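# Pack three foods into a container and latch its lid

## Task

Place the bread roll, the yogurt cup and the cherry tomato inside the food container, then fit the container's lid on top and latch every one of its four flaps.

## Robot and tools

Robot: two UR-type six-joint arms, left_arm and right_arm. Each has a Robotiq 2F-85 two-finger gripper and a wrist camera (cam_left_wrist, cam_right_wrist, 896x504 each). A camera block sticks out about 10 cm from the wrist 3 axis toward the gripper's +x side and turns with the hand.

Frames: in the scene frame the origin sits at table-top height halfway between the nominal bases, +x points out over the table, +z up, and left_arm is on the +y side. Calibrated bases: left_arm at (+0.093, +0.631, 0) m, right_arm at (+0.009, -0.599, 0) m, each yawed slightly. Hand positions, orientations, velocities and wrist-camera poses in results are given in that arm's own base frame; the table and fixed cameras use the scene frame. Reported hand poses may be off by a few centimetres, more at long reach. Gripper axes: fingers point along +z, they open and close along y. end_effector_position is the point between the closed pads; fingertips extend about 19 mm past it when closed, about 6 mm when fully open.

Row layout (used by execute_actions and move): one flat list of 18 numbers covering both arms, even when only one moves. First left_arm's 9: six joint angles, then gripper position, force_limit, speed; then right_arm's 9 in the same order. Joint order within each arm: shoulder lift, elbow, wrist 1, wrist 2, wrist 3, shoulder pan. Joint numbers are absolute target angles in radians, the same kind of values printed as Joint positions. Ranges: elbow -3.142 to 3.142, every other joint -6.283 to 6.283; targets more than 0.010 rad beyond a limit are rejected. Gripper numbers are each in [-1, 1]: position +1 = fully open (85 mm), about -0.8 = pads touching, -1 = close until blocked. force_limit sets motor push (higher = firmer grip after a slow close). speed sets finger speed: about 20 mm/s at -1, 85 at 0, 150 at +1. Both start at +1. To leave a gripper unchanged, resend its previous three numbers. A new force_limit or speed only applies once position changes by at least 0.01.

Tools:
- execute_actions(actions, cameras): actions is a list of actions; each action is a table of up to 15 rows, one per 1/30 s step; a short table repeats its last row to fill 15 steps. An empty list returns a full status with all camera images.
- move(target, speed, blend, stop_force, zero, blocking, cameras): target is one 18-number row or a list of up to 15 rows (absolute joint goals, all sharing at most 10 s). All joints move together so the hand follows a curve; no obstacle avoidance. speed in rad/s, 0.01 to 3.14, default 0.5, one value or one per target. blend in rad rounds corners in a list (0 = stop at each). stop_force in N, 4 to 120, ends an arm's path when its wrist sensor feels that much push; use a slow speed with it; omit it when lifting away from a contact. zero (default true) re-zeroes before a stop_force move. blocking=false returns after about 0.5 s while motion continues (not allowed with stop_force). Result adds a move: line such as done, off_target, moving, held or fault, and possibly limits=held.
- wait(seconds 0 to 10, cameras); stop(cameras) brakes a running move; zoom_image(camera, region [x0, y0, x1, y1] pixels, at most 504x504) magnifies the latest image; zero_wrist_force(arm); read_manual(section) gives licence texts only; finished_scene(scene, 1 or 2) ends the scene irreversibly.

Results: Joint positions, velocities, targets and torques per arm in the joint order above; end_effector_position (m), quat_wxyz, velocities; Wrist force and torque along the hand's own axes, plus the peak since the last report; Tool commands; object_status (0 moving, 1 blocked while opening, 2 blocked while closing = object gripped, 3 reached command or pads met); position_measured in counts (3 open, about 78 = 60 mm, 130 = 40 mm, 180 = 20 mm, 230 = pads together). "joint command not followed" means the inter-arm clearance check altered targets; "joint sent to its limit" flags a clipped joint; MOTOR HOT warns of heating. To grip, send position -1 and confirm status 2.

Motion notes: joint speeds are capped (2.09 rad/s shoulders, 3.14 others); commands lag by about 0.09 s or 0.17 to 0.22 s and fast moves may overshoot. Large moves may still be under way when a result arrives.

Avoid: net force near 150 N on an arm or its load, or contact torque reaching 293 N m (shoulders), 133 (elbow), 48 (wrists); either stops the arm for 10 s. Arms are stiff, so even slight overshoot into a firm surface can fault. Do not let the arms or grippers collide or grip each other. Do not drop items, release them while moving, slam, or squeeze hard on parts resting on something. Nothing may fall or be left off the table. Avoid long stretched holds that heat motors (85 °C brakes the arm for 30 s or more). Loose objects may occasionally be nudged by outside pushes.

Each tool is called as name(argument=value, ...), one argument or row to a line, values as JSON.

## Session

execute_actions(
  actions=[],
)

Scene clock: 0.00 s.
left_arm: end_effector_position=(+0.8406, -0.5371, +0.3401) position_measured=3 object_status=3 end_effector_quat_wxyz=(-0.038, +0.802, +0.016, +0.596) | right_arm: end_effector_position=(+0.1717, +0.7217, +0.3325) position_measured=3 object_status=3 end_effector_quat_wxyz=(-0.320, +0.859, -0.024, +0.399)
Joint names: [shoulder lift, elbow, wrist 1, wrist 2, wrist 3, shoulder pan]
Joint positions: left_arm=[-1.057 1.817 -3.337 -0.563 2.693 -0.997] | right_arm=[-1.592 -2.281 -0.352 0.57 -1.428 5.07]
Joint velocities: within noise
Joint torques (N m): no reading
Motor temperatures (°C): left_arm=[26 30 33 35 37 27] | right_arm=[34 27 37 32 34 27]
Wrist force (N): no reading
Wrist torque (N m): no reading
Wrist force, peak (N): no reading
Joint targets: left_arm=[-1.057 1.817 -3.337 -0.563 2.693 -0.997] | right_arm=[-1.592 -2.281 -0.352 0.570 -1.428 5.070]
Tool commands: left_gripper/position=+1.0 left_gripper/force_limit=+1.0 left_gripper/speed=+1.0 right_gripper/position=+1.0 right_gripper/force_limit=+1.0 right_gripper/speed=+1.0

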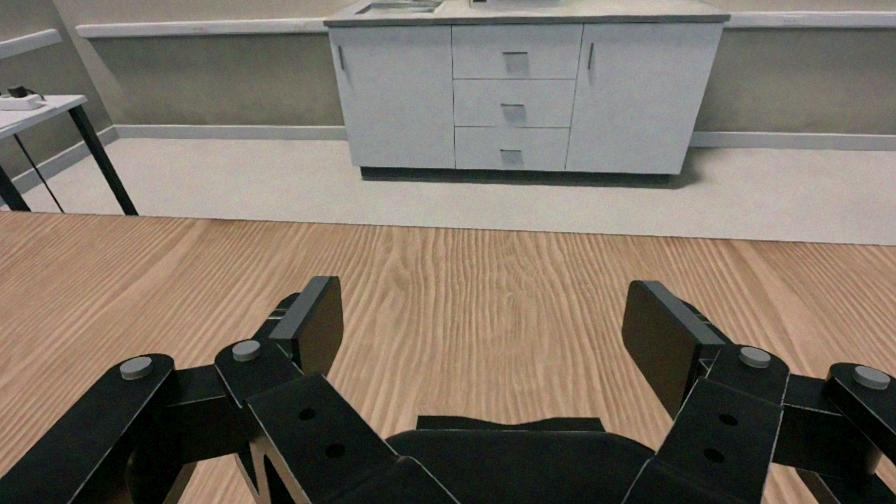

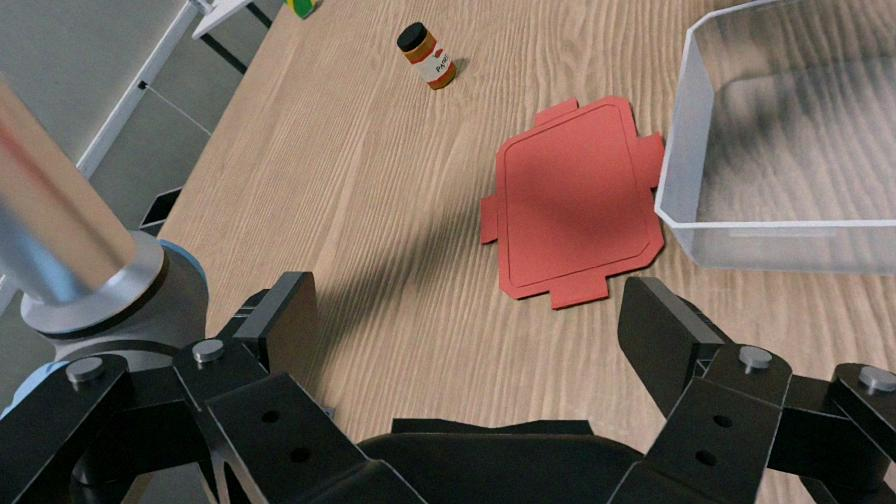

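move(
  target=[-1.953,1.979,-1.597,-1.571,-0.964,-1.002,1,1,1,-1.293,-1.912,-1.508,1.571,0.791,3.943,1,1,1],
  speed=1.2,
  cameras=["all"],
)

Scene clock: 5.93 s.
left_arm: end_effector_position=(+0.3960, -0.2961, +0.4504) position_measured=3 object_status=3 end_effector_quat_wxyz=(+0.000, +0.019, +1.000, +0.000) | right_arm: end_effector_position=(+0.4882, +0.2539, +0.4497) position_measured=3 object_status=3 end_effector_quat_wxyz=(+0.000, -0.005, +1.000, +0.000)
Joint names: [shoulder lift, elbow, wrist 1, wrist 2, wrist 3, shoulder pan]
Joint positions: left_arm=[-1.953 1.979 -1.597 -1.571 -0.964 -1.002] | right_arm=[-1.293 -1.912 -1.508 1.571 0.791 3.943]
Joint torques (N m): left_arm=[-24.72 -40.16 0.17 -3.43 -2.75 -15.55] | right_arm=[37.93 64.18 1.33 2.3 2.1 -11.92]
Wrist force (N): left_arm=[0.8 0.9 1.0] | right_arm=[-0.7 -1.1 0.2]
Wrist torque (N m): left_arm=[-0.08 0.33 0.14] | right_arm=[0.03 0.25 -0.38]
Wrist force, peak (N): left_arm=[1.7 1.6 0.3] | right_arm=[-1.7 -1.9 0.5]
Joint targets: left_arm=[-1.953 1.979 -1.597 -1.571 -0.964 -1.002] | right_arm=[-1.293 -1.912 -1.508 1.571 0.791 3.943]
move: done

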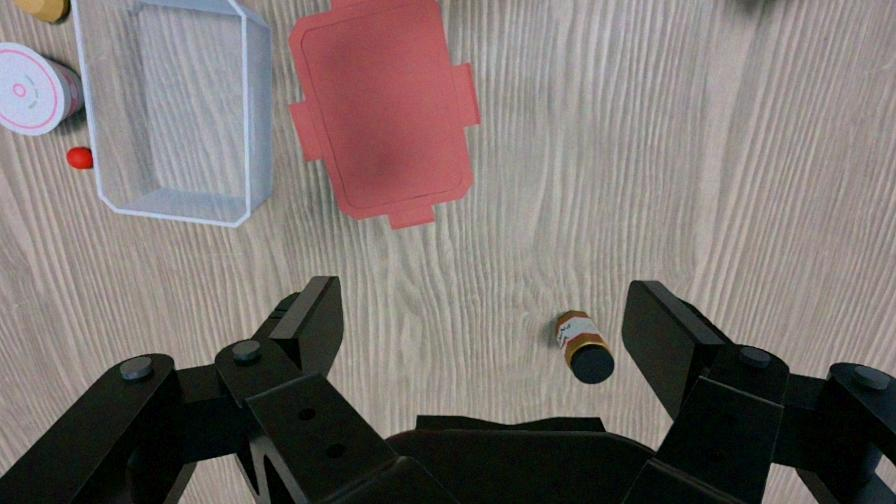

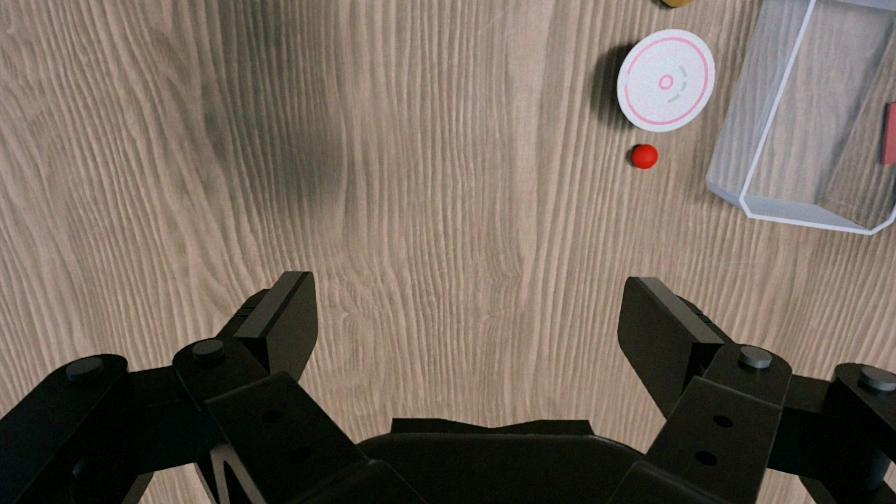

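move(
  target=[-1.963,1.9855,-1.593,-1.571,1.885,-1.2945,1,1,1,-1.1845,-1.982,-1.546,1.571,-2.127,4.166,1,1,1],
  speed=1.2,
  cameras=["all"],
)

Scene clock: 9.47 s.
left_arm: end_effector_position=(+0.2922, -0.3922, +0.4501) position_measured=3 object_status=3 end_effector_quat_wxyz=(+0.000, +1.000, -0.019, +0.000) | right_arm: end_effector_position=(+0.3880, +0.3029, +0.4501) position_measured=3 object_status=3 end_effector_quat_wxyz=(+0.000, +1.000, +0.005, +0.000)
Joint names: [shoulder lift, elbow, wrist 1, wrist 2, wrist 3, shoulder pan]
Joint positions: left_arm=[-1.963 1.985 -1.593 -1.571 1.885 -1.294] | right_arm=[-1.185 -1.982 -1.546 1.571 -2.127 4.166]
Joint torques (N m): left_arm=[-24.62 -41.34 -0.54 -2.51 3.1 -14.96] | right_arm=[30.98 42.57 1.43 0.55 -2.31 18.96]
Wrist force (N): left_arm=[0.8 0.6 0.4] | right_arm=[-0.5 -0.9 0.6]
Wrist torque (N m): left_arm=[-0.15 0.30 0.03] | right_arm=[0.04 0.23 -0.25]
Wrist force, peak (N): left_arm=[1.0 1.0 0.2] | right_arm=[-1.6 -1.5 0.0]
Joint targets: left_arm=[-1.963 1.986 -1.593 -1.571 1.885 -1.295] | right_arm=[-1.184 -1.982 -1.546 1.571 -2.127 4.166]
move: done

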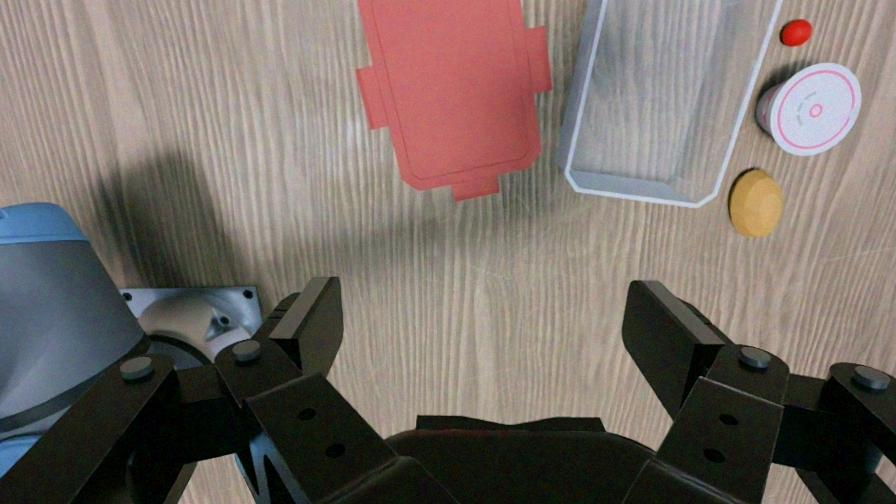

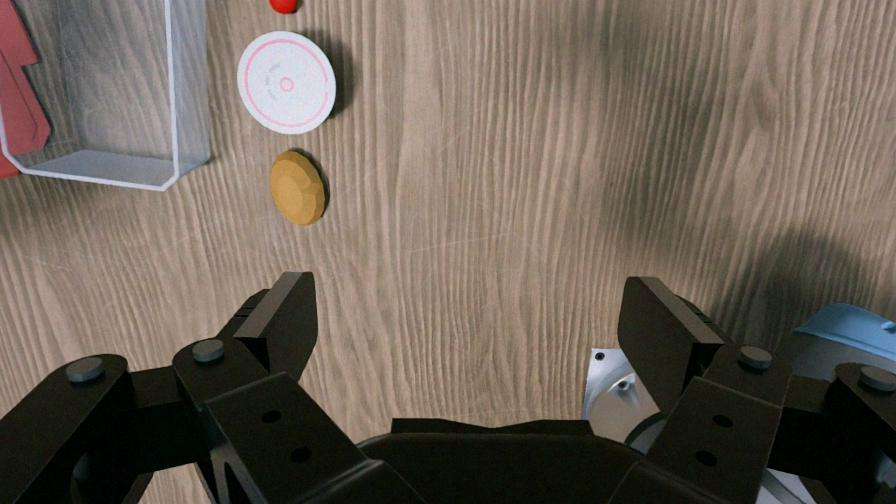

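move(
  target=[-1.5066,1.6085,-1.6727,-1.571,2.117,-1.0625,1,1,1,-1.1845,-1.982,-1.546,1.571,-2.127,4.166,1,1,1],
  speed=0.8,
  cameras=["all"],
)

zoom_image(
  camera="cam_left_wrist",
  region=[400, 100, 896, 380],
)

zoom_image(
  camera="cam_right_wrist",
  region=[0, 0, 400, 240],
)

Scene clock: 11.43 s.
left_arm: end_effector_position=(+0.5062, -0.5510, +0.4501) position_measured=3 object_status=3 end_effector_quat_wxyz=(+0.000, +1.000, -0.019, +0.000) | right_arm: end_effector_position=(+0.3879, +0.3029, +0.4501) position_measured=3 object_status=3 end_effector_quat_wxyz=(+0.000, +1.000, +0.005, +0.000)
Joint names: [shoulder lift, elbow, wrist 1, wrist 2, wrist 3, shoulder pan]
Joint positions: left_arm=[-1.507 1.609 -1.673 -1.571 2.117 -1.063] | right_arm=[-1.184 -1.982 -1.546 1.571 -2.127 4.166]
Joint torques (N m): left_arm=[-38.7 -57.39 -6.94 -2.61 3.08 16.38] | right_arm=[33.57 41.94 0.99 0.17 -2.7 18.57]
Wrist force (N): left_arm=[0.8 0.7 0.0] | right_arm=[-0.3 -1.2 0.3]
Wrist torque (N m): left_arm=[-0.11 0.28 0.02] | right_arm=[-0.02 0.20 -0.25]
Wrist force, peak (N): left_arm=[4.6 3.0 0.8] | right_arm=[-0.6 -1.5 1.0]
Joint targets: left_arm=[-1.507 1.608 -1.673 -1.571 2.117 -1.062] | right_arm=[-1.184 -1.982 -1.546 1.571 -2.127 4.166]
move: done

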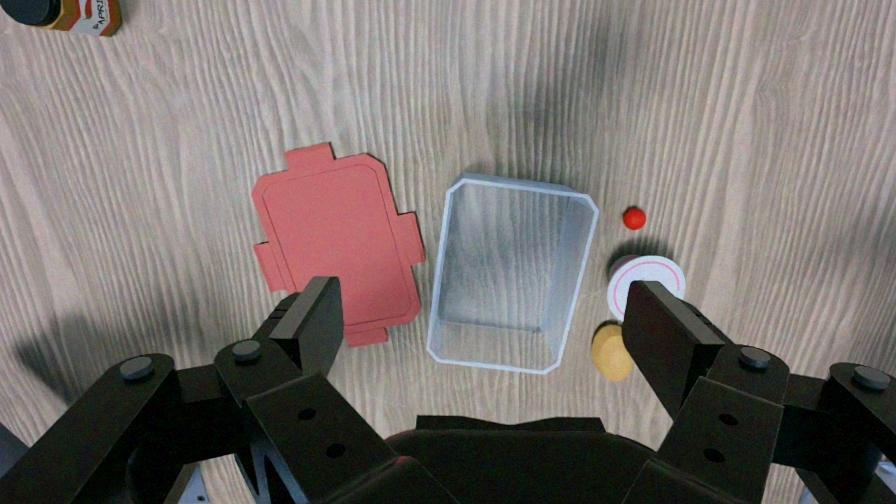

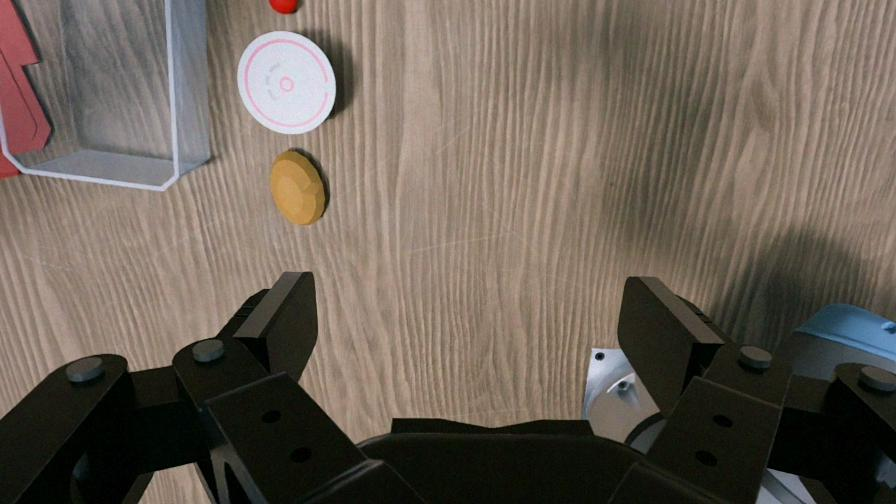

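Scaled by 1.016 from the camera's 896x504 image, which has a finer 1280x720 frame.

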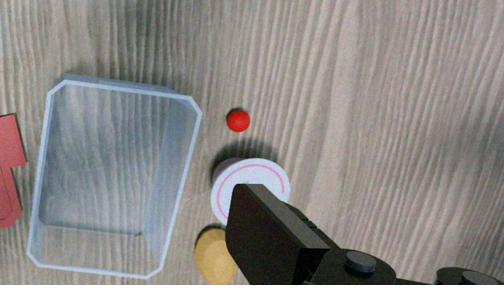

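Scaled by 1.260 from the camera's 896x504 image, which has a finer 1280x720 frame.

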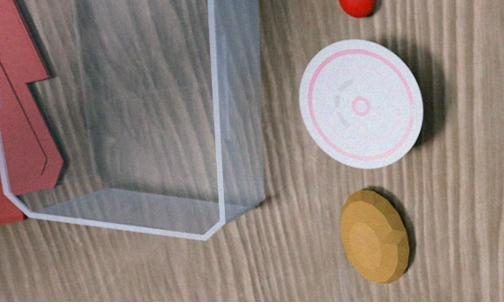

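move(
  target=[-1.5066,1.6085,-1.6727,-1.571,2.117,-1.0625,1,1,1,-1.5027,-2.208,-1.0018,1.571,-2.215,4.428,1,1,1],
  speed=0.6,
  cameras=["cam_right_wrist"],
)

Scene clock: 13.33 s.
left_arm: end_effector_position=(+0.5063, -0.5510, +0.4501) position_measured=3 object_status=3 end_effector_quat_wxyz=(+0.000, +1.000, -0.019, +0.000) | right_arm: end_effector_position=(+0.3241, +0.4882, +0.2001) position_measured=3 object_status=3 end_effector_quat_wxyz=(+0.000, +0.984, +0.179, +0.000)
Joint names: [shoulder lift, elbow, wrist 1, wrist 2, wrist 3, shoulder pan]
Joint positions: left_arm=[-1.507 1.608 -1.673 -1.571 2.117 -1.062] | right_arm=[-1.503 -2.208 -1.002 1.571 -2.215 4.428]
Joint torques (N m): left_arm=[-38.68 -55.11 -7.14 -2.01 2.67 14.98] | right_arm=[26.67 33.93 8.21 0.08 -2.13 20.35]
Wrist force (N): left_arm=[0.3 0.7 -0.2] | right_arm=[-0.9 -1.0 1.0]
Wrist torque (N m): left_arm=[-0.10 0.36 0.02] | right_arm=[0.02 0.36 -0.29]
Wrist force, peak (N): left_arm=[0.8 0.7 0.2] | right_arm=[-1.9 -2.9 3.7]
Joint targets: left_arm=[-1.507 1.608 -1.673 -1.571 2.117 -1.062] | right_arm=[-1.503 -2.208 -1.002 1.571 -2.215 4.428]
move: done
Images, in order (width x height): cam_right_wrist 896x504.

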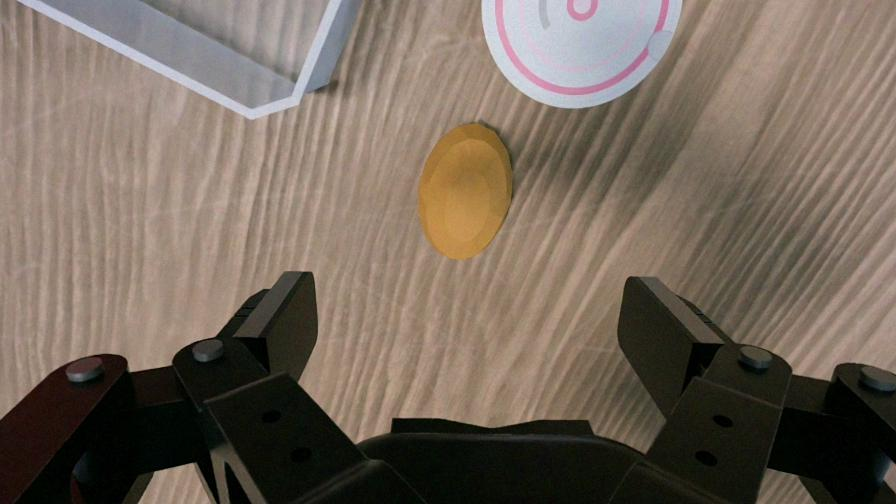

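move(
  target=[
    [-1.5066,1.6085,-1.6727,-1.571,2.117,-1.0625,1,1,1,-1.6679,-2.3162,-0.7283,1.571,-2.29,4.428,1,1,1],
    [-1.5066,1.6085,-1.6727,-1.571,2.117,-1.0625,1,1,1,-1.7755,-2.3526,-0.5843,1.571,-2.33,4.428,1,1,1],
  ],
  speed=0.35,
  stop_force=12,
  blend=[0.05,0],
  cameras=["cam_right_wrist"],
)

Scene clock: 16.07 s.
left_arm: end_effector_position=(+0.5063, -0.5510, +0.4501) position_measured=3 object_status=3 end_effector_quat_wxyz=(+0.000, +1.000, -0.019, +0.000) | right_arm: end_effector_position=(+0.3241, +0.4883, +0.0199) position_measured=3 object_status=3 end_effector_quat_wxyz=(+0.000, +0.972, +0.235, +0.000)
Joint names: [shoulder lift, elbow, wrist 1, wrist 2, wrist 3, shoulder pan]
Joint positions: left_arm=[-1.507 1.608 -1.673 -1.571 2.117 -1.062] | right_arm=[-1.775 -2.353 -0.584 1.571 -2.33 4.428]
Joint torques (N m): left_arm=[-37.24 -55.66 -7.23 -1.61 2.93 17.22] | right_arm=[36.61 19.32 7.87 0.03 -2.69 12.35]
Wrist force (N): left_arm=[0.3 0.6 -0.2] | right_arm=[-0.5 -0.6 1.1]
Wrist torque (N m): left_arm=[-0.12 0.36 0.02] | right_arm=[0.08 0.29 -0.24]
Wrist force, peak (N): left_arm=[0.6 1.0 -0.2] | right_arm=[-0.6 -1.1 3.2]
Joint targets: left_arm=[-1.507 1.608 -1.673 -1.571 2.117 -1.062] | right_arm=[-1.776 -2.353 -0.584 1.571 -2.330 4.428]
move: done
Images, in order (width x height): cam_right_wrist 896x504.

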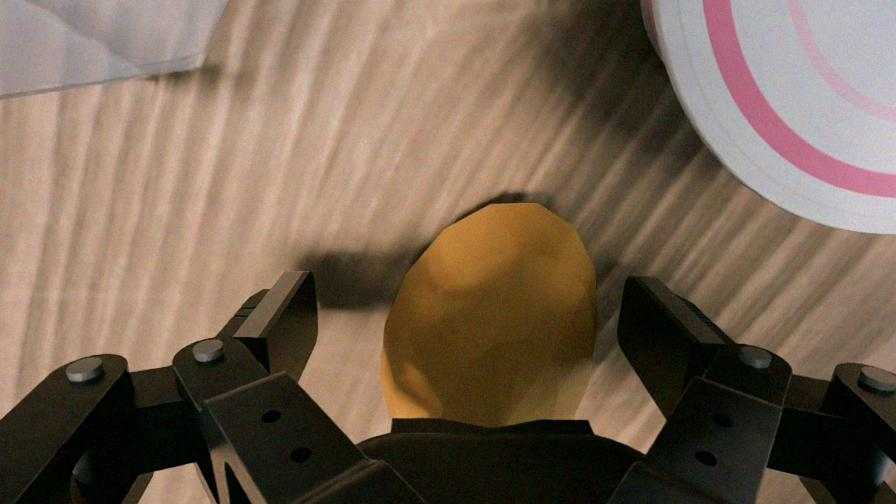

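execute_actions(
  actions=[
    [[-1.5066,1.6085,-1.6727,-1.571,2.117,-1.0625,1,1,1,-1.7755,-2.3526,-0.5843,1.571,-2.33,4.428,-1,-0.9,-1]],
    [[-1.5066,1.6085,-1.6727,-1.571,2.117,-1.0625,1,1,1,-1.7755,-2.3526,-0.5843,1.571,-2.33,4.428,-1,-0.9,-1]],
    [[-1.5066,1.6085,-1.6727,-1.571,2.117,-1.0625,1,1,1,-1.7755,-2.3526,-0.5843,1.571,-2.33,4.428,-1,-0.9,-1]],
  ],
  cameras=["cam_right_wrist"],
)

Scene clock: 18.27 s.
left_arm: end_effector_position=(+0.5063, -0.5510, +0.4501) position_measured=3 object_status=3 end_effector_quat_wxyz=(+0.000, +1.000, -0.019, +0.000) | right_arm: end_effector_position=(+0.3241, +0.4884, +0.0200) position_measured=90 object_status=0 end_effector_quat_wxyz=(+0.000, +0.972, +0.235, +0.000)
Joint names: [shoulder lift, elbow, wrist 1, wrist 2, wrist 3, shoulder pan]
Joint positions: left_arm=[-1.507 1.608 -1.673 -1.571 2.117 -1.062] | right_arm=[-1.776 -2.353 -0.584 1.571 -2.33 4.428]
Joint torques (N m): left_arm=[-36.44 -55.91 -7.2 -1.49 2.97 16.2] | right_arm=[37.38 20.2 6.16 -0.54 -2.2 5.47]
Wrist force (N): left_arm=[0.5 0.7 0.0] | right_arm=[-1.8 5.6 -23.5]
Wrist torque (N m): left_arm=[-0.09 0.33 0.03] | right_arm=[-0.18 0.10 -0.27]
Wrist force, peak (N): left_arm=[0.8 0.7 0.2] | right_arm=[-1.8 5.7 -23.5]
Joint targets: left_arm=[-1.507 1.608 -1.673 -1.571 2.117 -1.062] | right_arm=[-1.776 -2.353 -0.584 1.571 -2.330 4.428]
Images, in order (width x height): cam_right_wrist 896x504.

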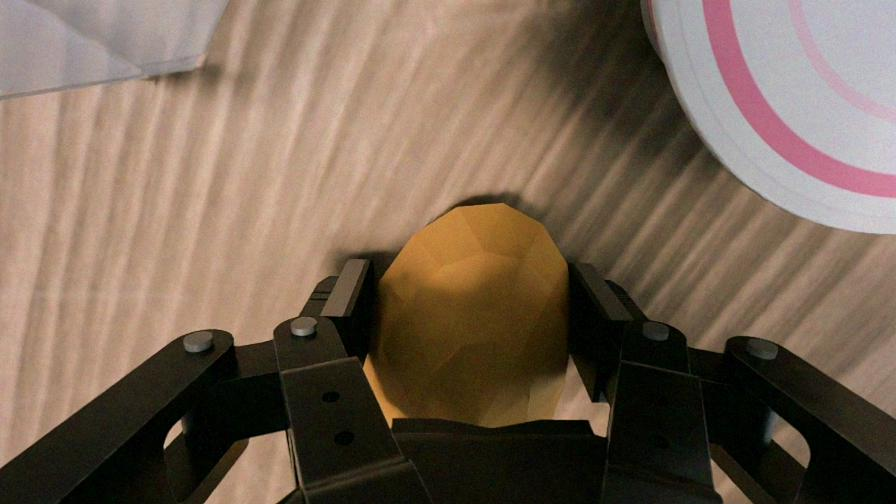

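move(
  target=[
    [-1.963,1.9855,-1.593,-1.571,1.885,-1.2945,1,1,1,-1.5377,-2.239,-0.9357,1.571,-2.33,4.428,-1,-0.9,-1],
    [-1.963,1.9855,-1.593,-1.571,1.885,-1.2945,1,1,1,-1.8199,-1.9169,-0.9756,1.571,-3.323,4.386,-1,-0.9,-1],
  ],
  speed=0.6,
  cameras=["all"],
)

Scene clock: 22.60 s.
left_arm: end_effector_position=(+0.2922, -0.3922, +0.4501) position_measured=3 object_status=3 end_effector_quat_wxyz=(+0.000, +1.000, -0.019, +0.000) | right_arm: end_effector_position=(+0.4035, +0.6490, +0.1701) position_measured=90 object_status=2 end_effector_quat_wxyz=(+0.000, +0.757, +0.654, +0.000)
Joint names: [shoulder lift, elbow, wrist 1, wrist 2, wrist 3, shoulder pan]
Joint positions: left_arm=[-1.963 1.986 -1.593 -1.571 1.885 -1.295] | right_arm=[-1.82 -1.917 -0.976 1.571 -3.323 4.386]
Joint torques (N m): left_arm=[-23.87 -40.61 -0.47 -0.15 -2.97 -14.42] | right_arm=[55.88 55.61 1.71 -0.04 -2.69 -14.69]
Wrist force (N): left_arm=[0.5 0.9 0.3] | right_arm=[-1.0 -1.1 1.3]
Wrist torque (N m): left_arm=[-0.09 0.35 0.17] | right_arm=[-0.04 0.44 -0.31]
Wrist force, peak (N): left_arm=[3.7 1.8 0.8] | right_arm=[-1.9 6.1 -23.8]
Joint targets: left_arm=[-1.963 1.986 -1.593 -1.571 1.885 -1.295] | right_arm=[-1.820 -1.917 -0.976 1.571 -3.323 4.386]
move: done

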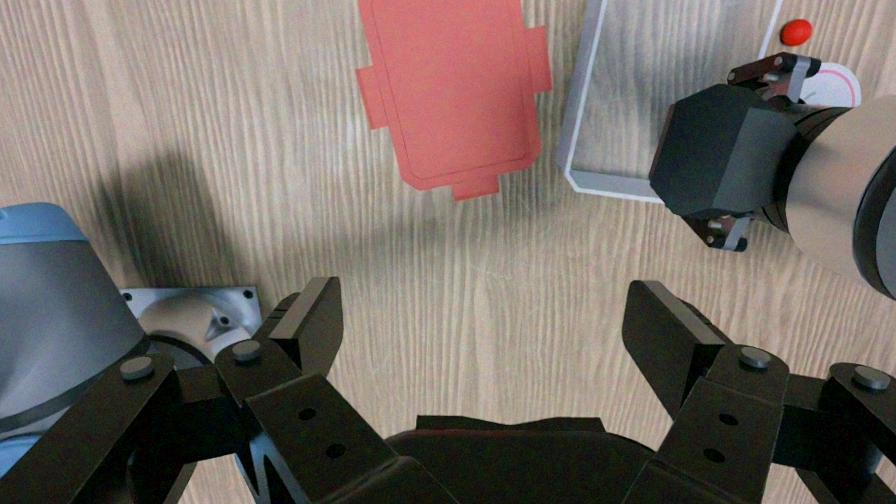

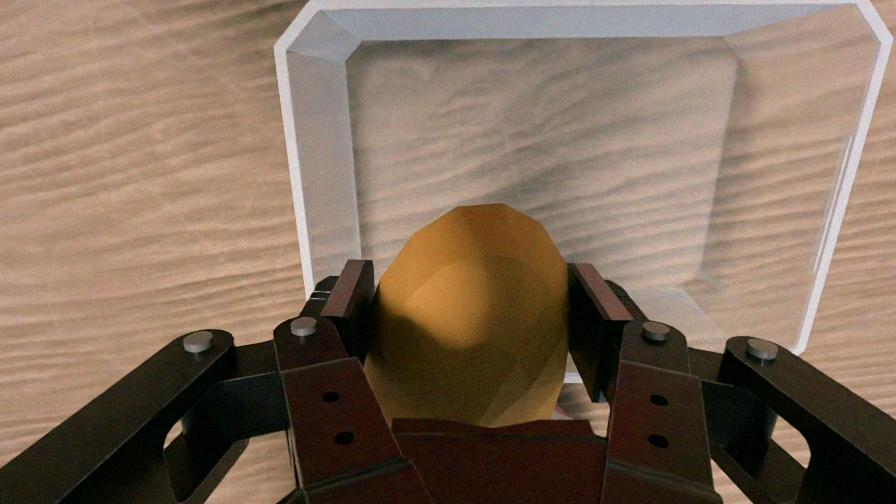

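move(
  target=[
    [-1.963,1.9855,-1.593,-1.571,1.885,-1.2945,1,1,1,-1.9165,-1.9368,-0.8591,1.571,-3.319,4.390,-1,-0.9,-1],
    [-1.963,1.9855,-1.593,-1.571,1.885,-1.2945,1,1,1,-1.9959,-1.971,-0.7455,1.571,-3.319,4.390,-1,-0.9,-1],
  ],
  speed=0.2,
  stop_force=8,
  cameras=["all"],
)

Scene clock: 25.20 s.
left_arm: end_effector_position=(+0.2922, -0.3922, +0.4501) position_measured=3 object_status=3 end_effector_quat_wxyz=(+0.000, +1.000, -0.019, +0.000) | right_arm: end_effector_position=(+0.4060, +0.6659, +0.0350) position_measured=90 object_status=2 end_effector_quat_wxyz=(+0.000, +0.756, +0.654, +0.000)
Joint names: [shoulder lift, elbow, wrist 1, wrist 2, wrist 3, shoulder pan]
Joint positions: left_arm=[-1.963 1.986 -1.593 -1.571 1.885 -1.295] | right_arm=[-1.996 -1.971 -0.746 1.571 -3.319 4.39]
Joint torques (N m): left_arm=[-22.97 -40.19 -0.72 0.21 -2.83 -15.29] | right_arm=[62.35 26.73 8.23 -0.4 1.89 16.9]
Wrist force (N): left_arm=[0.6 0.3 0.2] | right_arm=[-0.9 -0.9 1.4]
Wrist torque (N m): left_arm=[-0.20 0.33 0.16] | right_arm=[0.03 0.38 -0.39]
Wrist force, peak (N): left_arm=[0.8 1.0 0.6] | right_arm=[-1.7 -1.3 2.9]
Joint targets: left_arm=[-1.963 1.986 -1.593 -1.571 1.885 -1.295] | right_arm=[-1.996 -1.971 -0.746 1.571 -3.319 4.390]
move: done

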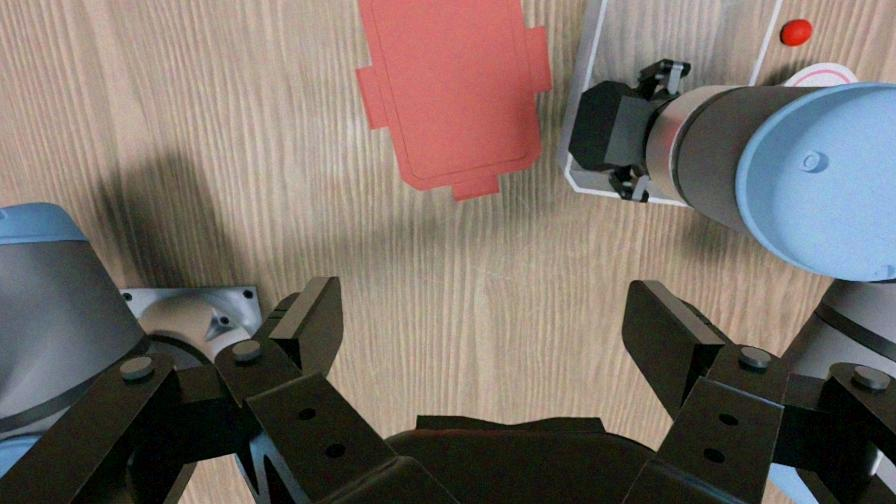

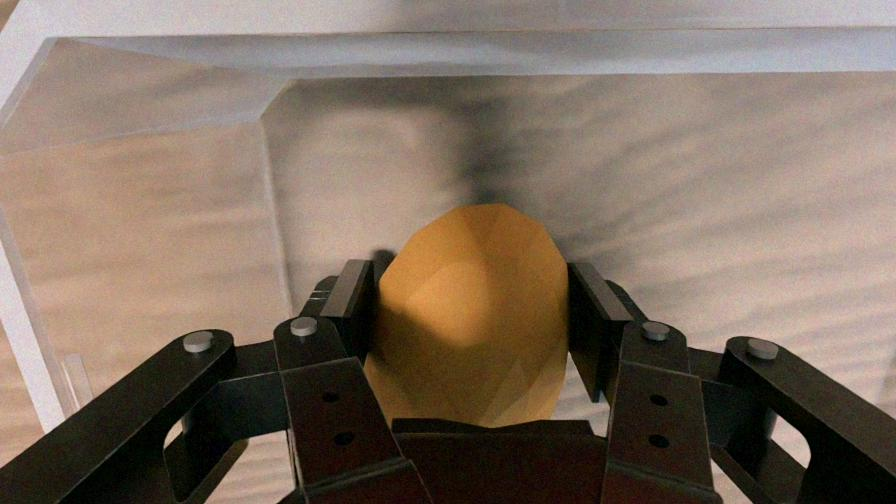

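move(
  target=[-1.963,1.9855,-1.593,-1.571,1.885,-1.2945,1,1,1,-2.0104,-1.9756,-0.7264,1.571,-3.319,4.390,-1,-0.9,-1],
  speed=0.04,
  stop_force=5,
)

execute_actions(
  actions=[],
  cameras=["cam_right_wrist"],
)

Scene clock: 26.73 s.
left_arm: end_effector_position=(+0.2922, -0.3922, +0.4501) position_measured=3 object_status=3 end_effector_quat_wxyz=(+0.000, +1.000, -0.019, +0.000) | right_arm: end_effector_position=(+0.4060, +0.6659, +0.0239) position_measured=90 object_status=2 end_effector_quat_wxyz=(+0.000, +0.756, +0.654, +0.000)
Joint names: [shoulder lift, elbow, wrist 1, wrist 2, wrist 3, shoulder pan]
Joint positions: left_arm=[-1.963 1.986 -1.593 -1.571 1.885 -1.295] | right_arm=[-2.01 -1.976 -0.726 1.571 -3.319 4.39]
Joint torques (N m): left_arm=[-22.23 -41.49 -0.87 -0.34 -2.73 -16.29] | right_arm=[62.7 26.13 7.83 -0.69 2.24 14.53]
Wrist force (N): left_arm=[0.9 0.8 0.0] | right_arm=[-1.0 -1.0 1.8]
Wrist torque (N m): left_arm=[-0.12 0.29 0.16] | right_arm=[0.03 0.39 -0.41]
Wrist force, peak (N): left_arm=[0.9 1.2 0.3] | right_arm=[-0.7 -1.0 2.4]
Joint targets: left_arm=[-1.963 1.986 -1.593 -1.571 1.885 -1.295] | right_arm=[-2.010 -1.976 -0.726 1.571 -3.319 4.390]
move: done

Scene clock: 26.73 s.
left_arm: end_effector_position=(+0.2922, -0.3922, +0.4501) position_measured=3 object_status=3 end_effector_quat_wxyz=(+0.000, +1.000, -0.019, +0.000) | right_arm: end_effector_position=(+0.4060, +0.6659, +0.0239) position_measured=90 object_status=2 end_effector_quat_wxyz=(+0.000, +0.756, +0.654, +0.000)
Joint names: [shoulder lift, elbow, wrist 1, wrist 2, wrist 3, shoulder pan]
Joint positions: left_arm=[-1.963 1.986 -1.593 -1.571 1.885 -1.295] | right_arm=[-2.01 -1.976 -0.726 1.571 -3.319 4.39]
Joint velocities: within noise
Joint torques (N m): left_arm=[-22.23 -41.49 -0.87 -0.34 -2.73 -16.29] | right_arm=[62.7 26.13 7.83 -0.69 2.24 14.53]
Motor temperatures (°C): left_arm=[26 30 33 34 37 27] | right_arm=[34 27 37 32 34 27]
Wrist force (N): left_arm=[0.9 0.8 0.0] | right_arm=[-1.0 -1.0 1.8]
Wrist torque (N m): left_arm=[-0.12 0.29 0.16] | right_arm=[0.03 0.39 -0.41]
Wrist force, peak (N): left_arm=[0.9 0.8 0.0] | right_arm=[-1.0 -1.0 1.8]
Joint targets: left_arm=[-1.963 1.986 -1.593 -1.571 1.885 -1.295] | right_arm=[-2.010 -1.976 -0.726 1.571 -3.319 4.390]
Tool commands: left_gripper/position=+1.0 left_gripper/force_limit=+1.0 left_gripper/speed=+1.0 right_gripper/position=-1.0 right_gripper/force_limit=-0.9 right_gripper/speed=-1.0
Images, in order (width x height): cam_right_wrist 896x504.

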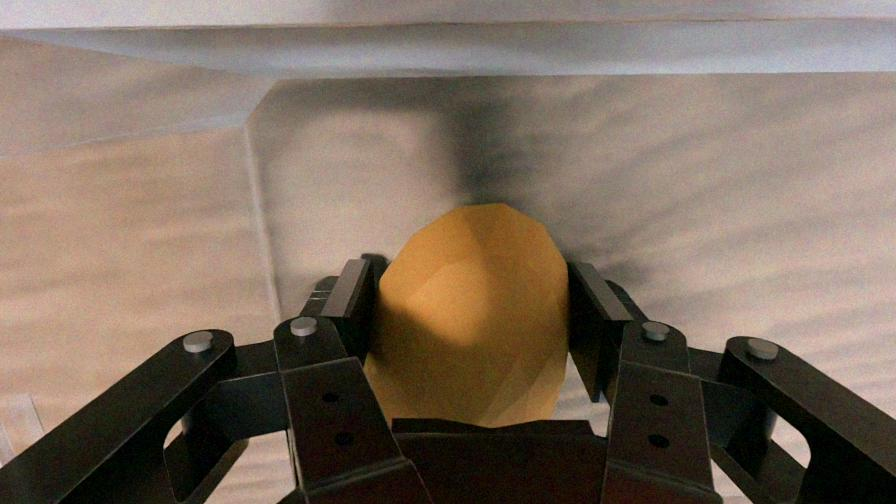

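move(
  target=[-1.963,1.9855,-1.593,-1.571,1.885,-1.2945,1,1,1,-2.0235,-1.9793,-0.7096,1.571,-3.319,4.390,-1,-0.9,-1],
  speed=0.03,
  stop_force=4,
)

Scene clock: 28.30 s.
left_arm: end_effector_position=(+0.2922, -0.3922, +0.4501) position_measured=3 object_status=3 end_effector_quat_wxyz=(+0.000, +1.000, -0.019, +0.000) | right_arm: end_effector_position=(+0.4060, +0.6659, +0.0228) position_measured=90 object_status=2 end_effector_quat_wxyz=(+0.000, +0.756, +0.654, +0.000)
Joint names: [shoulder lift, elbow, wrist 1, wrist 2, wrist 3, shoulder pan]
Joint positions: left_arm=[-1.963 1.986 -1.593 -1.571 1.885 -1.295] | right_arm=[-2.012 -1.976 -0.724 1.571 -3.319 4.39]
Joint torques (N m): left_arm=[-23.42 -41.44 -0.47 0.69 -2.97 -16.36] | right_arm=[82.76 44.16 0.42 -0.38 1.86 13.25]
Wrist force (N): left_arm=[0.5 0.6 0.5] | right_arm=[0.3 -0.9 -3.6]
Wrist torque (N m): left_arm=[-0.14 0.35 0.16] | right_arm=[-0.03 0.37 -0.41]
Wrist force, peak (N): left_arm=[1.0 0.7 0.5] | right_arm=[-3.5 -1.4 -16.1]
Joint targets: left_arm=[-1.963 1.986 -1.593 -1.571 1.885 -1.295] | right_arm=[-2.012 -1.976 -0.724 1.571 -3.319 4.390]
move: contact (right_arm); right_arm: the wrist 1 is farthest, 0.015 rad from its target

move(
  target=[
    [-1.963,1.9855,-1.593,-1.571,1.885,-1.2945,1,1,1,-2.012,-1.976,-0.724,1.571,-3.319,4.390,0.79,-0.9,-1],
    [-1.963,1.9855,-1.593,-1.571,1.885,-1.2945,1,1,1,-1.8154,-1.8603,-1.0367,1.571,-3.319,4.390,0.79,-0.9,-1],
    [-1.963,1.9855,-1.593,-1.571,1.885,-1.2945,1,1,1,-1.7405,-2.0616,-0.9103,1.571,-1.991,4.147,0.79,-0.9,-1],
  ],
  speed=0.6,
  blend=[0,0.1,0],
  cameras=["all"],
)

Scene clock: 33.50 s.
left_arm: end_effector_position=(+0.2922, -0.3922, +0.4501) position_measured=3 object_status=3 end_effector_quat_wxyz=(+0.000, +1.000, -0.019, +0.000) | right_arm: end_effector_position=(+0.5084, +0.4764, +0.1500) position_measured=30 object_status=3 end_effector_quat_wxyz=(+0.000, +0.997, -0.072, +0.000)
Joint names: [shoulder lift, elbow, wrist 1, wrist 2, wrist 3, shoulder pan]
Joint positions: left_arm=[-1.963 1.986 -1.593 -1.571 1.885 -1.295] | right_arm=[-1.741 -2.062 -0.91 1.571 -1.991 4.147]
Joint torques (N m): left_arm=[-24 -41.56 -0.99 1.66 -2.9 -18.25] | right_arm=[71.37 31.51 8.11 -0.51 2.52 -13.98]
Wrist force (N): left_arm=[0.5 0.6 0.3] | right_arm=[-0.5 -2.0 1.2]
Wrist torque (N m): left_arm=[-0.14 0.36 0.16] | right_arm=[-0.23 0.26 -0.40]
Wrist force, peak (N): left_arm=[1.1 0.8 0.0] | right_arm=[-1.0 -1.6 5.0]
Joint targets: left_arm=[-1.963 1.986 -1.593 -1.571 1.885 -1.295] | right_arm=[-1.740 -2.062 -0.910 1.571 -1.991 4.147]
move: done

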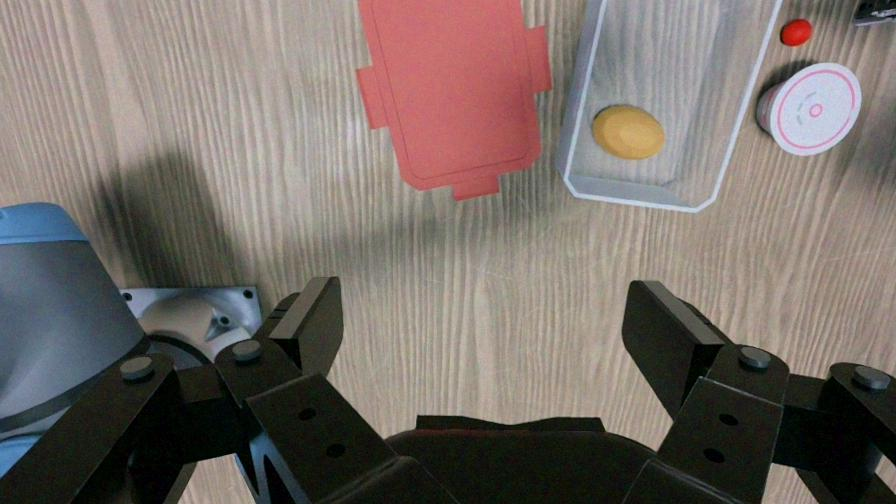

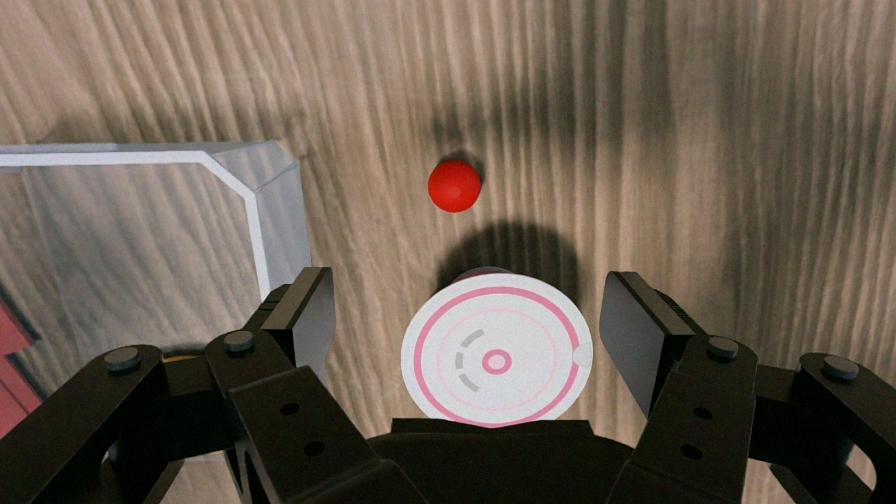

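zoom_image(
  camera="cam_left_wrist",
  region=[696, 20, 896, 170],
)

zoom_image(
  camera="cam_right_wrist",
  region=[370, 130, 640, 430],
)

Scaled by 2.520 from the camera's 896x504 image, which has a finer 1280x720 frame.

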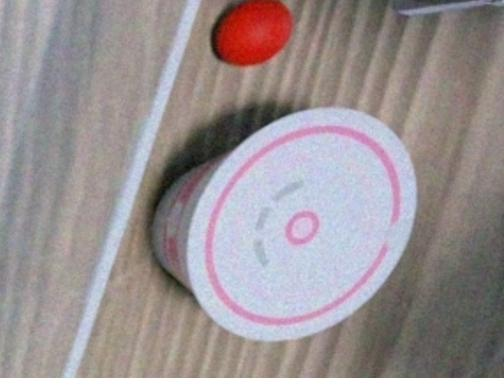

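Scaled by 1.680 from the camera's 896x504 image, which has a finer 1280x720 frame.

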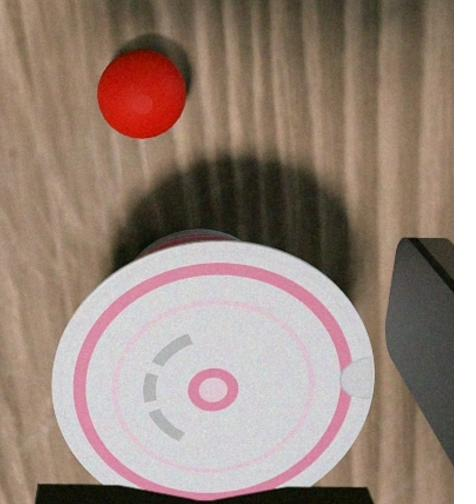

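move(
  target=[
    [-1.963,1.9855,-1.593,-1.571,1.885,-1.2945,1,1,1,-1.1845,-1.982,-1.546,1.571,-1.991,4.166,1,1,1],
    [-1.963,1.9855,-1.593,-1.571,1.885,-1.2945,1,1,1,-1.1845,-1.982,-3.902,-1.571,0,4.2,1,1,1],
    [-1.963,1.9855,-1.593,-1.571,1.885,-1.2945,1,1,1,-1.61,-2.2943,-3.1643,-1.571,0,4.2237,1,1,1],
  ],
  speed=1,
  blend=[0.3,0.1,0],
  cameras=["all"],
)

zoom_image(
  camera="cam_right_wrist",
  region=[270, 0, 690, 504],
)

Scene clock: 41.07 s.
left_arm: end_effector_position=(+0.2922, -0.3922, +0.4501) position_measured=3 object_status=3 end_effector_quat_wxyz=(+0.000, +1.000, -0.019, +0.000) | right_arm: end_effector_position=(+0.4135, +0.4068, +0.1126) position_measured=3 object_status=3 end_effector_quat_wxyz=(-0.197, +0.792, +0.476, +0.328)
Joint names: [shoulder lift, elbow, wrist 1, wrist 2, wrist 3, shoulder pan]
Joint positions: left_arm=[-1.963 1.986 -1.593 -1.571 1.885 -1.295] | right_arm=[-1.61 -2.294 -3.164 -1.571 0 4.224]
Joint torques (N m): left_arm=[-26.57 -40.44 -0.55 2.67 -2.8 -13.89] | right_arm=[26.84 22.74 1.99 -2.05 2.66 21.07]
Wrist force (N): left_arm=[0.5 0.3 0.0] | right_arm=[-0.6 -0.8 1.0]
Wrist torque (N m): left_arm=[-0.19 0.35 0.17] | right_arm=[0.00 0.07 -0.22]
Wrist force, peak (N): left_arm=[0.7 1.2 0.5] | right_arm=[-0.1 -3.4 5.3]
Joint targets: left_arm=[-1.963 1.986 -1.593 -1.571 1.885 -1.295] | right_arm=[-1.610 -2.294 -3.164 -1.571 0.000 4.224]
move: done

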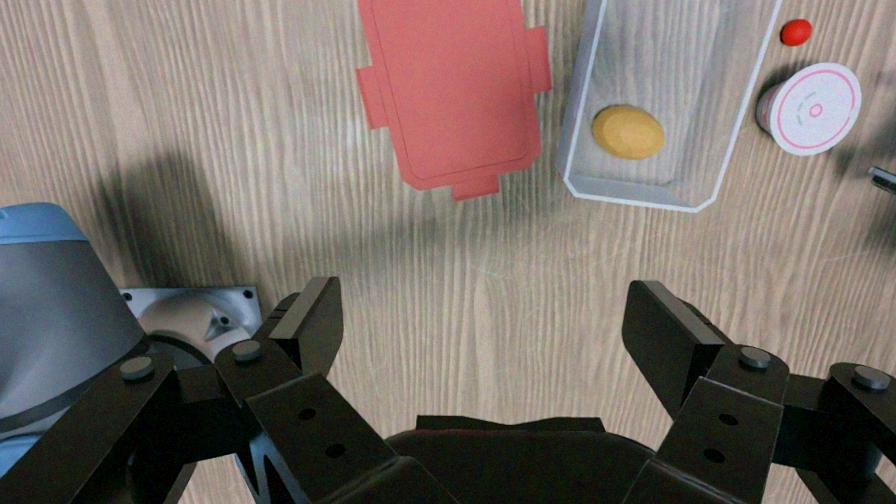

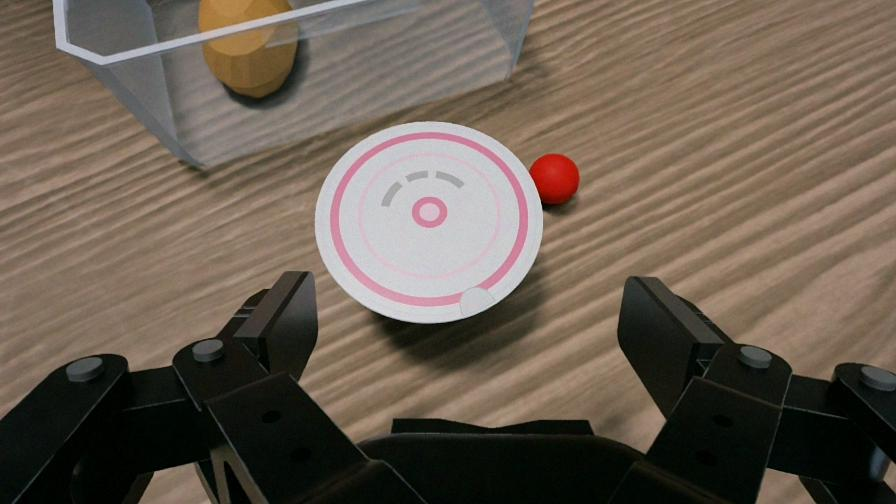

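Scaled by 1.000.

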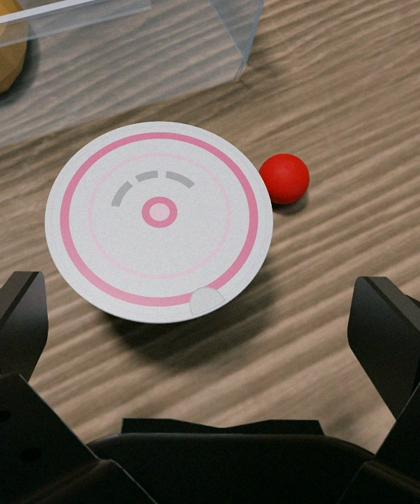

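move(
  target=[-1.963,1.9855,-1.593,-1.571,1.885,-1.2945,1,1,1,-1.6858,-2.6417,-2.3047,-1.571,0,4.245,1,1,1],
  speed=0.5,
  cameras=["cam_right_wrist"],
)

zoom_image(
  camera="cam_right_wrist",
  region=[270, 0, 690, 330],
)

Scene clock: 44.47 s.
left_arm: end_effector_position=(+0.2922, -0.3922, +0.4501) position_measured=3 object_status=3 end_effector_quat_wxyz=(+0.000, +1.000, -0.019, +0.000) | right_arm: end_effector_position=(+0.3855, +0.3775, +0.0499) position_measured=3 object_status=3 end_effector_quat_wxyz=(-0.301, +0.698, +0.429, +0.488)
Joint names: [shoulder lift, elbow, wrist 1, wrist 2, wrist 3, shoulder pan]
Joint positions: left_arm=[-1.963 1.986 -1.593 -1.571 1.885 -1.295] | right_arm=[-1.686 -2.642 -2.305 -1.571 0 4.245]
Joint torques (N m): left_arm=[-23.76 -41.75 -0.94 2.83 -3.11 -16.68] | right_arm=[19.28 7.56 4.12 -1.04 2.06 20.13]
Wrist force (N): left_arm=[0.5 0.5 0.1] | right_arm=[-0.4 -1.2 1.6]
Wrist torque (N m): left_arm=[-0.16 0.34 0.16] | right_arm=[-0.17 0.02 -0.18]
Wrist force, peak (N): left_arm=[0.7 1.0 0.5] | right_arm=[-0.1 -1.9 2.0]
Joint targets: left_arm=[-1.963 1.986 -1.593 -1.571 1.885 -1.295] | right_arm=[-1.686 -2.642 -2.305 -1.571 0.000 4.245]
move: done
Images, in order (width x height): cam_right_wrist 896x504.

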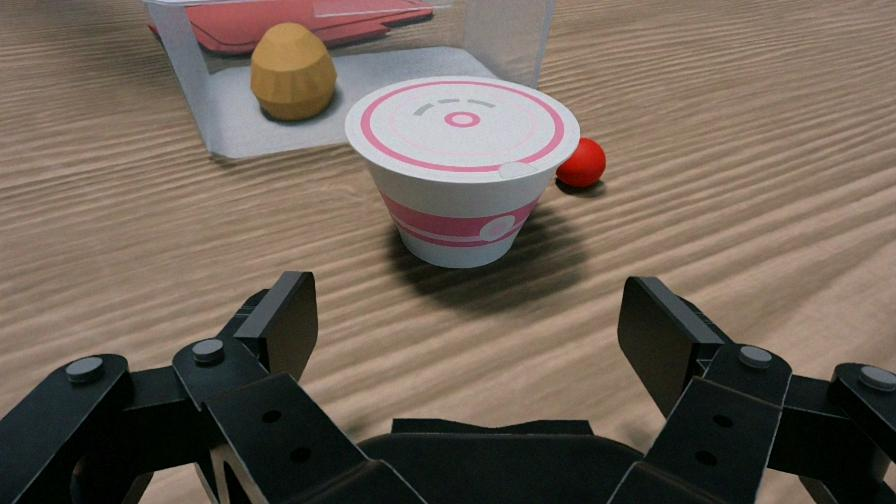

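Scaled by 1.200 from the camera's 896x504 image, which has a finer 1280x720 frame.

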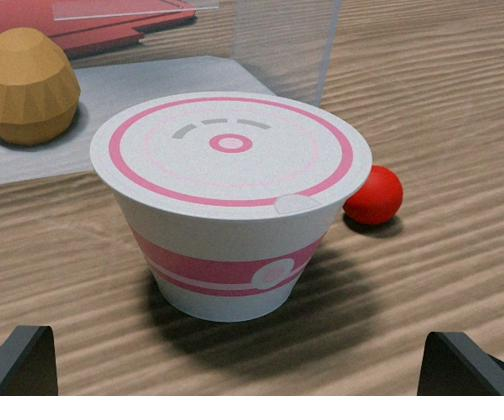

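move(
  target=[
    [-1.963,1.9855,-1.593,-1.571,1.885,-1.2945,1,1,1,-1.8588,-2.7011,-2.0978,-1.571,0,4.245,1,1,1],
    [-1.963,1.9855,-1.593,-1.571,1.885,-1.2945,1,1,1,-1.9139,-2.5523,-1.9915,-1.571,0,4.245,1,1,1],
  ],
  speed=[0.3,0.12],
  stop_force=8,
  cameras=["cam_right_wrist"],
)

Scene clock: 46.70 s.
left_arm: end_effector_position=(+0.2922, -0.3922, +0.4501) position_measured=3 object_status=3 end_effector_quat_wxyz=(+0.000, +1.000, -0.019, +0.000) | right_arm: end_effector_position=(+0.3785, +0.3636, +0.0111) position_measured=3 object_status=3 end_effector_quat_wxyz=(-0.298, +0.701, +0.431, +0.484)
Joint names: [shoulder lift, elbow, wrist 1, wrist 2, wrist 3, shoulder pan]
Joint positions: left_arm=[-1.963 1.986 -1.593 -1.571 1.885 -1.295] | right_arm=[-1.792 -2.677 -2.176 -1.571 0 4.245]
Joint torques (N m): left_arm=[-25.22 -41.4 -0.88 2.88 -2.86 -16.05] | right_arm=[32.57 12.09 1.65 -0.39 -0.35 1.73]
Wrist force (N): left_arm=[0.7 0.7 0.3] | right_arm=[4.9 -1.1 0.8]
Wrist torque (N m): left_arm=[-0.13 0.32 0.16] | right_arm=[-0.14 -0.05 -0.14]
Wrist force, peak (N): left_arm=[0.9 0.9 0.4] | right_arm=[121.1 0.0 -61.8]
Joint targets: left_arm=[-1.963 1.986 -1.593 -1.571 1.885 -1.295] | right_arm=[-1.792 -2.677 -2.176 -1.571 0.000 4.245]
Tool commands: left_gripper/position=+1.0 left_gripper/force_limit=+1.0 left_gripper/speed=+1.0 right_gripper/position=+1.0 right_gripper/force_limit=+1.0 right_gripper/speed=+1.0
FORCE FAULT: contact force on the right arm reached its limit, and that arm stopped. The contact can be on any part of that arm, not only on its tool. That arm's remaining commands of this call were not run. That arm is still stopped at the end of this call. That arm stays stopped for about 10 more seconds. Until then a move that you send moves the other arm only, and its call returns only when the move has ended. Once the stop has ended, the next robot result says so. If the stop ends while you think or write, that arm runs what you send next. While its stop runs, that arm takes no new command, but its gripper still runs the gripper command that each later call begins with. Until it ends, the stop uses up actions while you think or wait. An arm that is not stopped still takes commands.
move: fault (right_arm); path passed 0 of 2 targets; right_arm: the wrist 1 is farthest, 0.184 rad from its target
Images, in order (width x height): cam_right_wrist 896x504.

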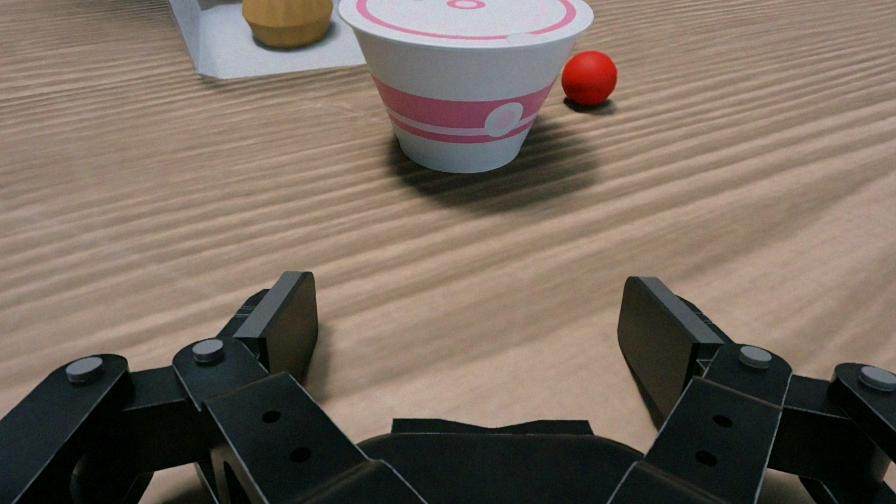

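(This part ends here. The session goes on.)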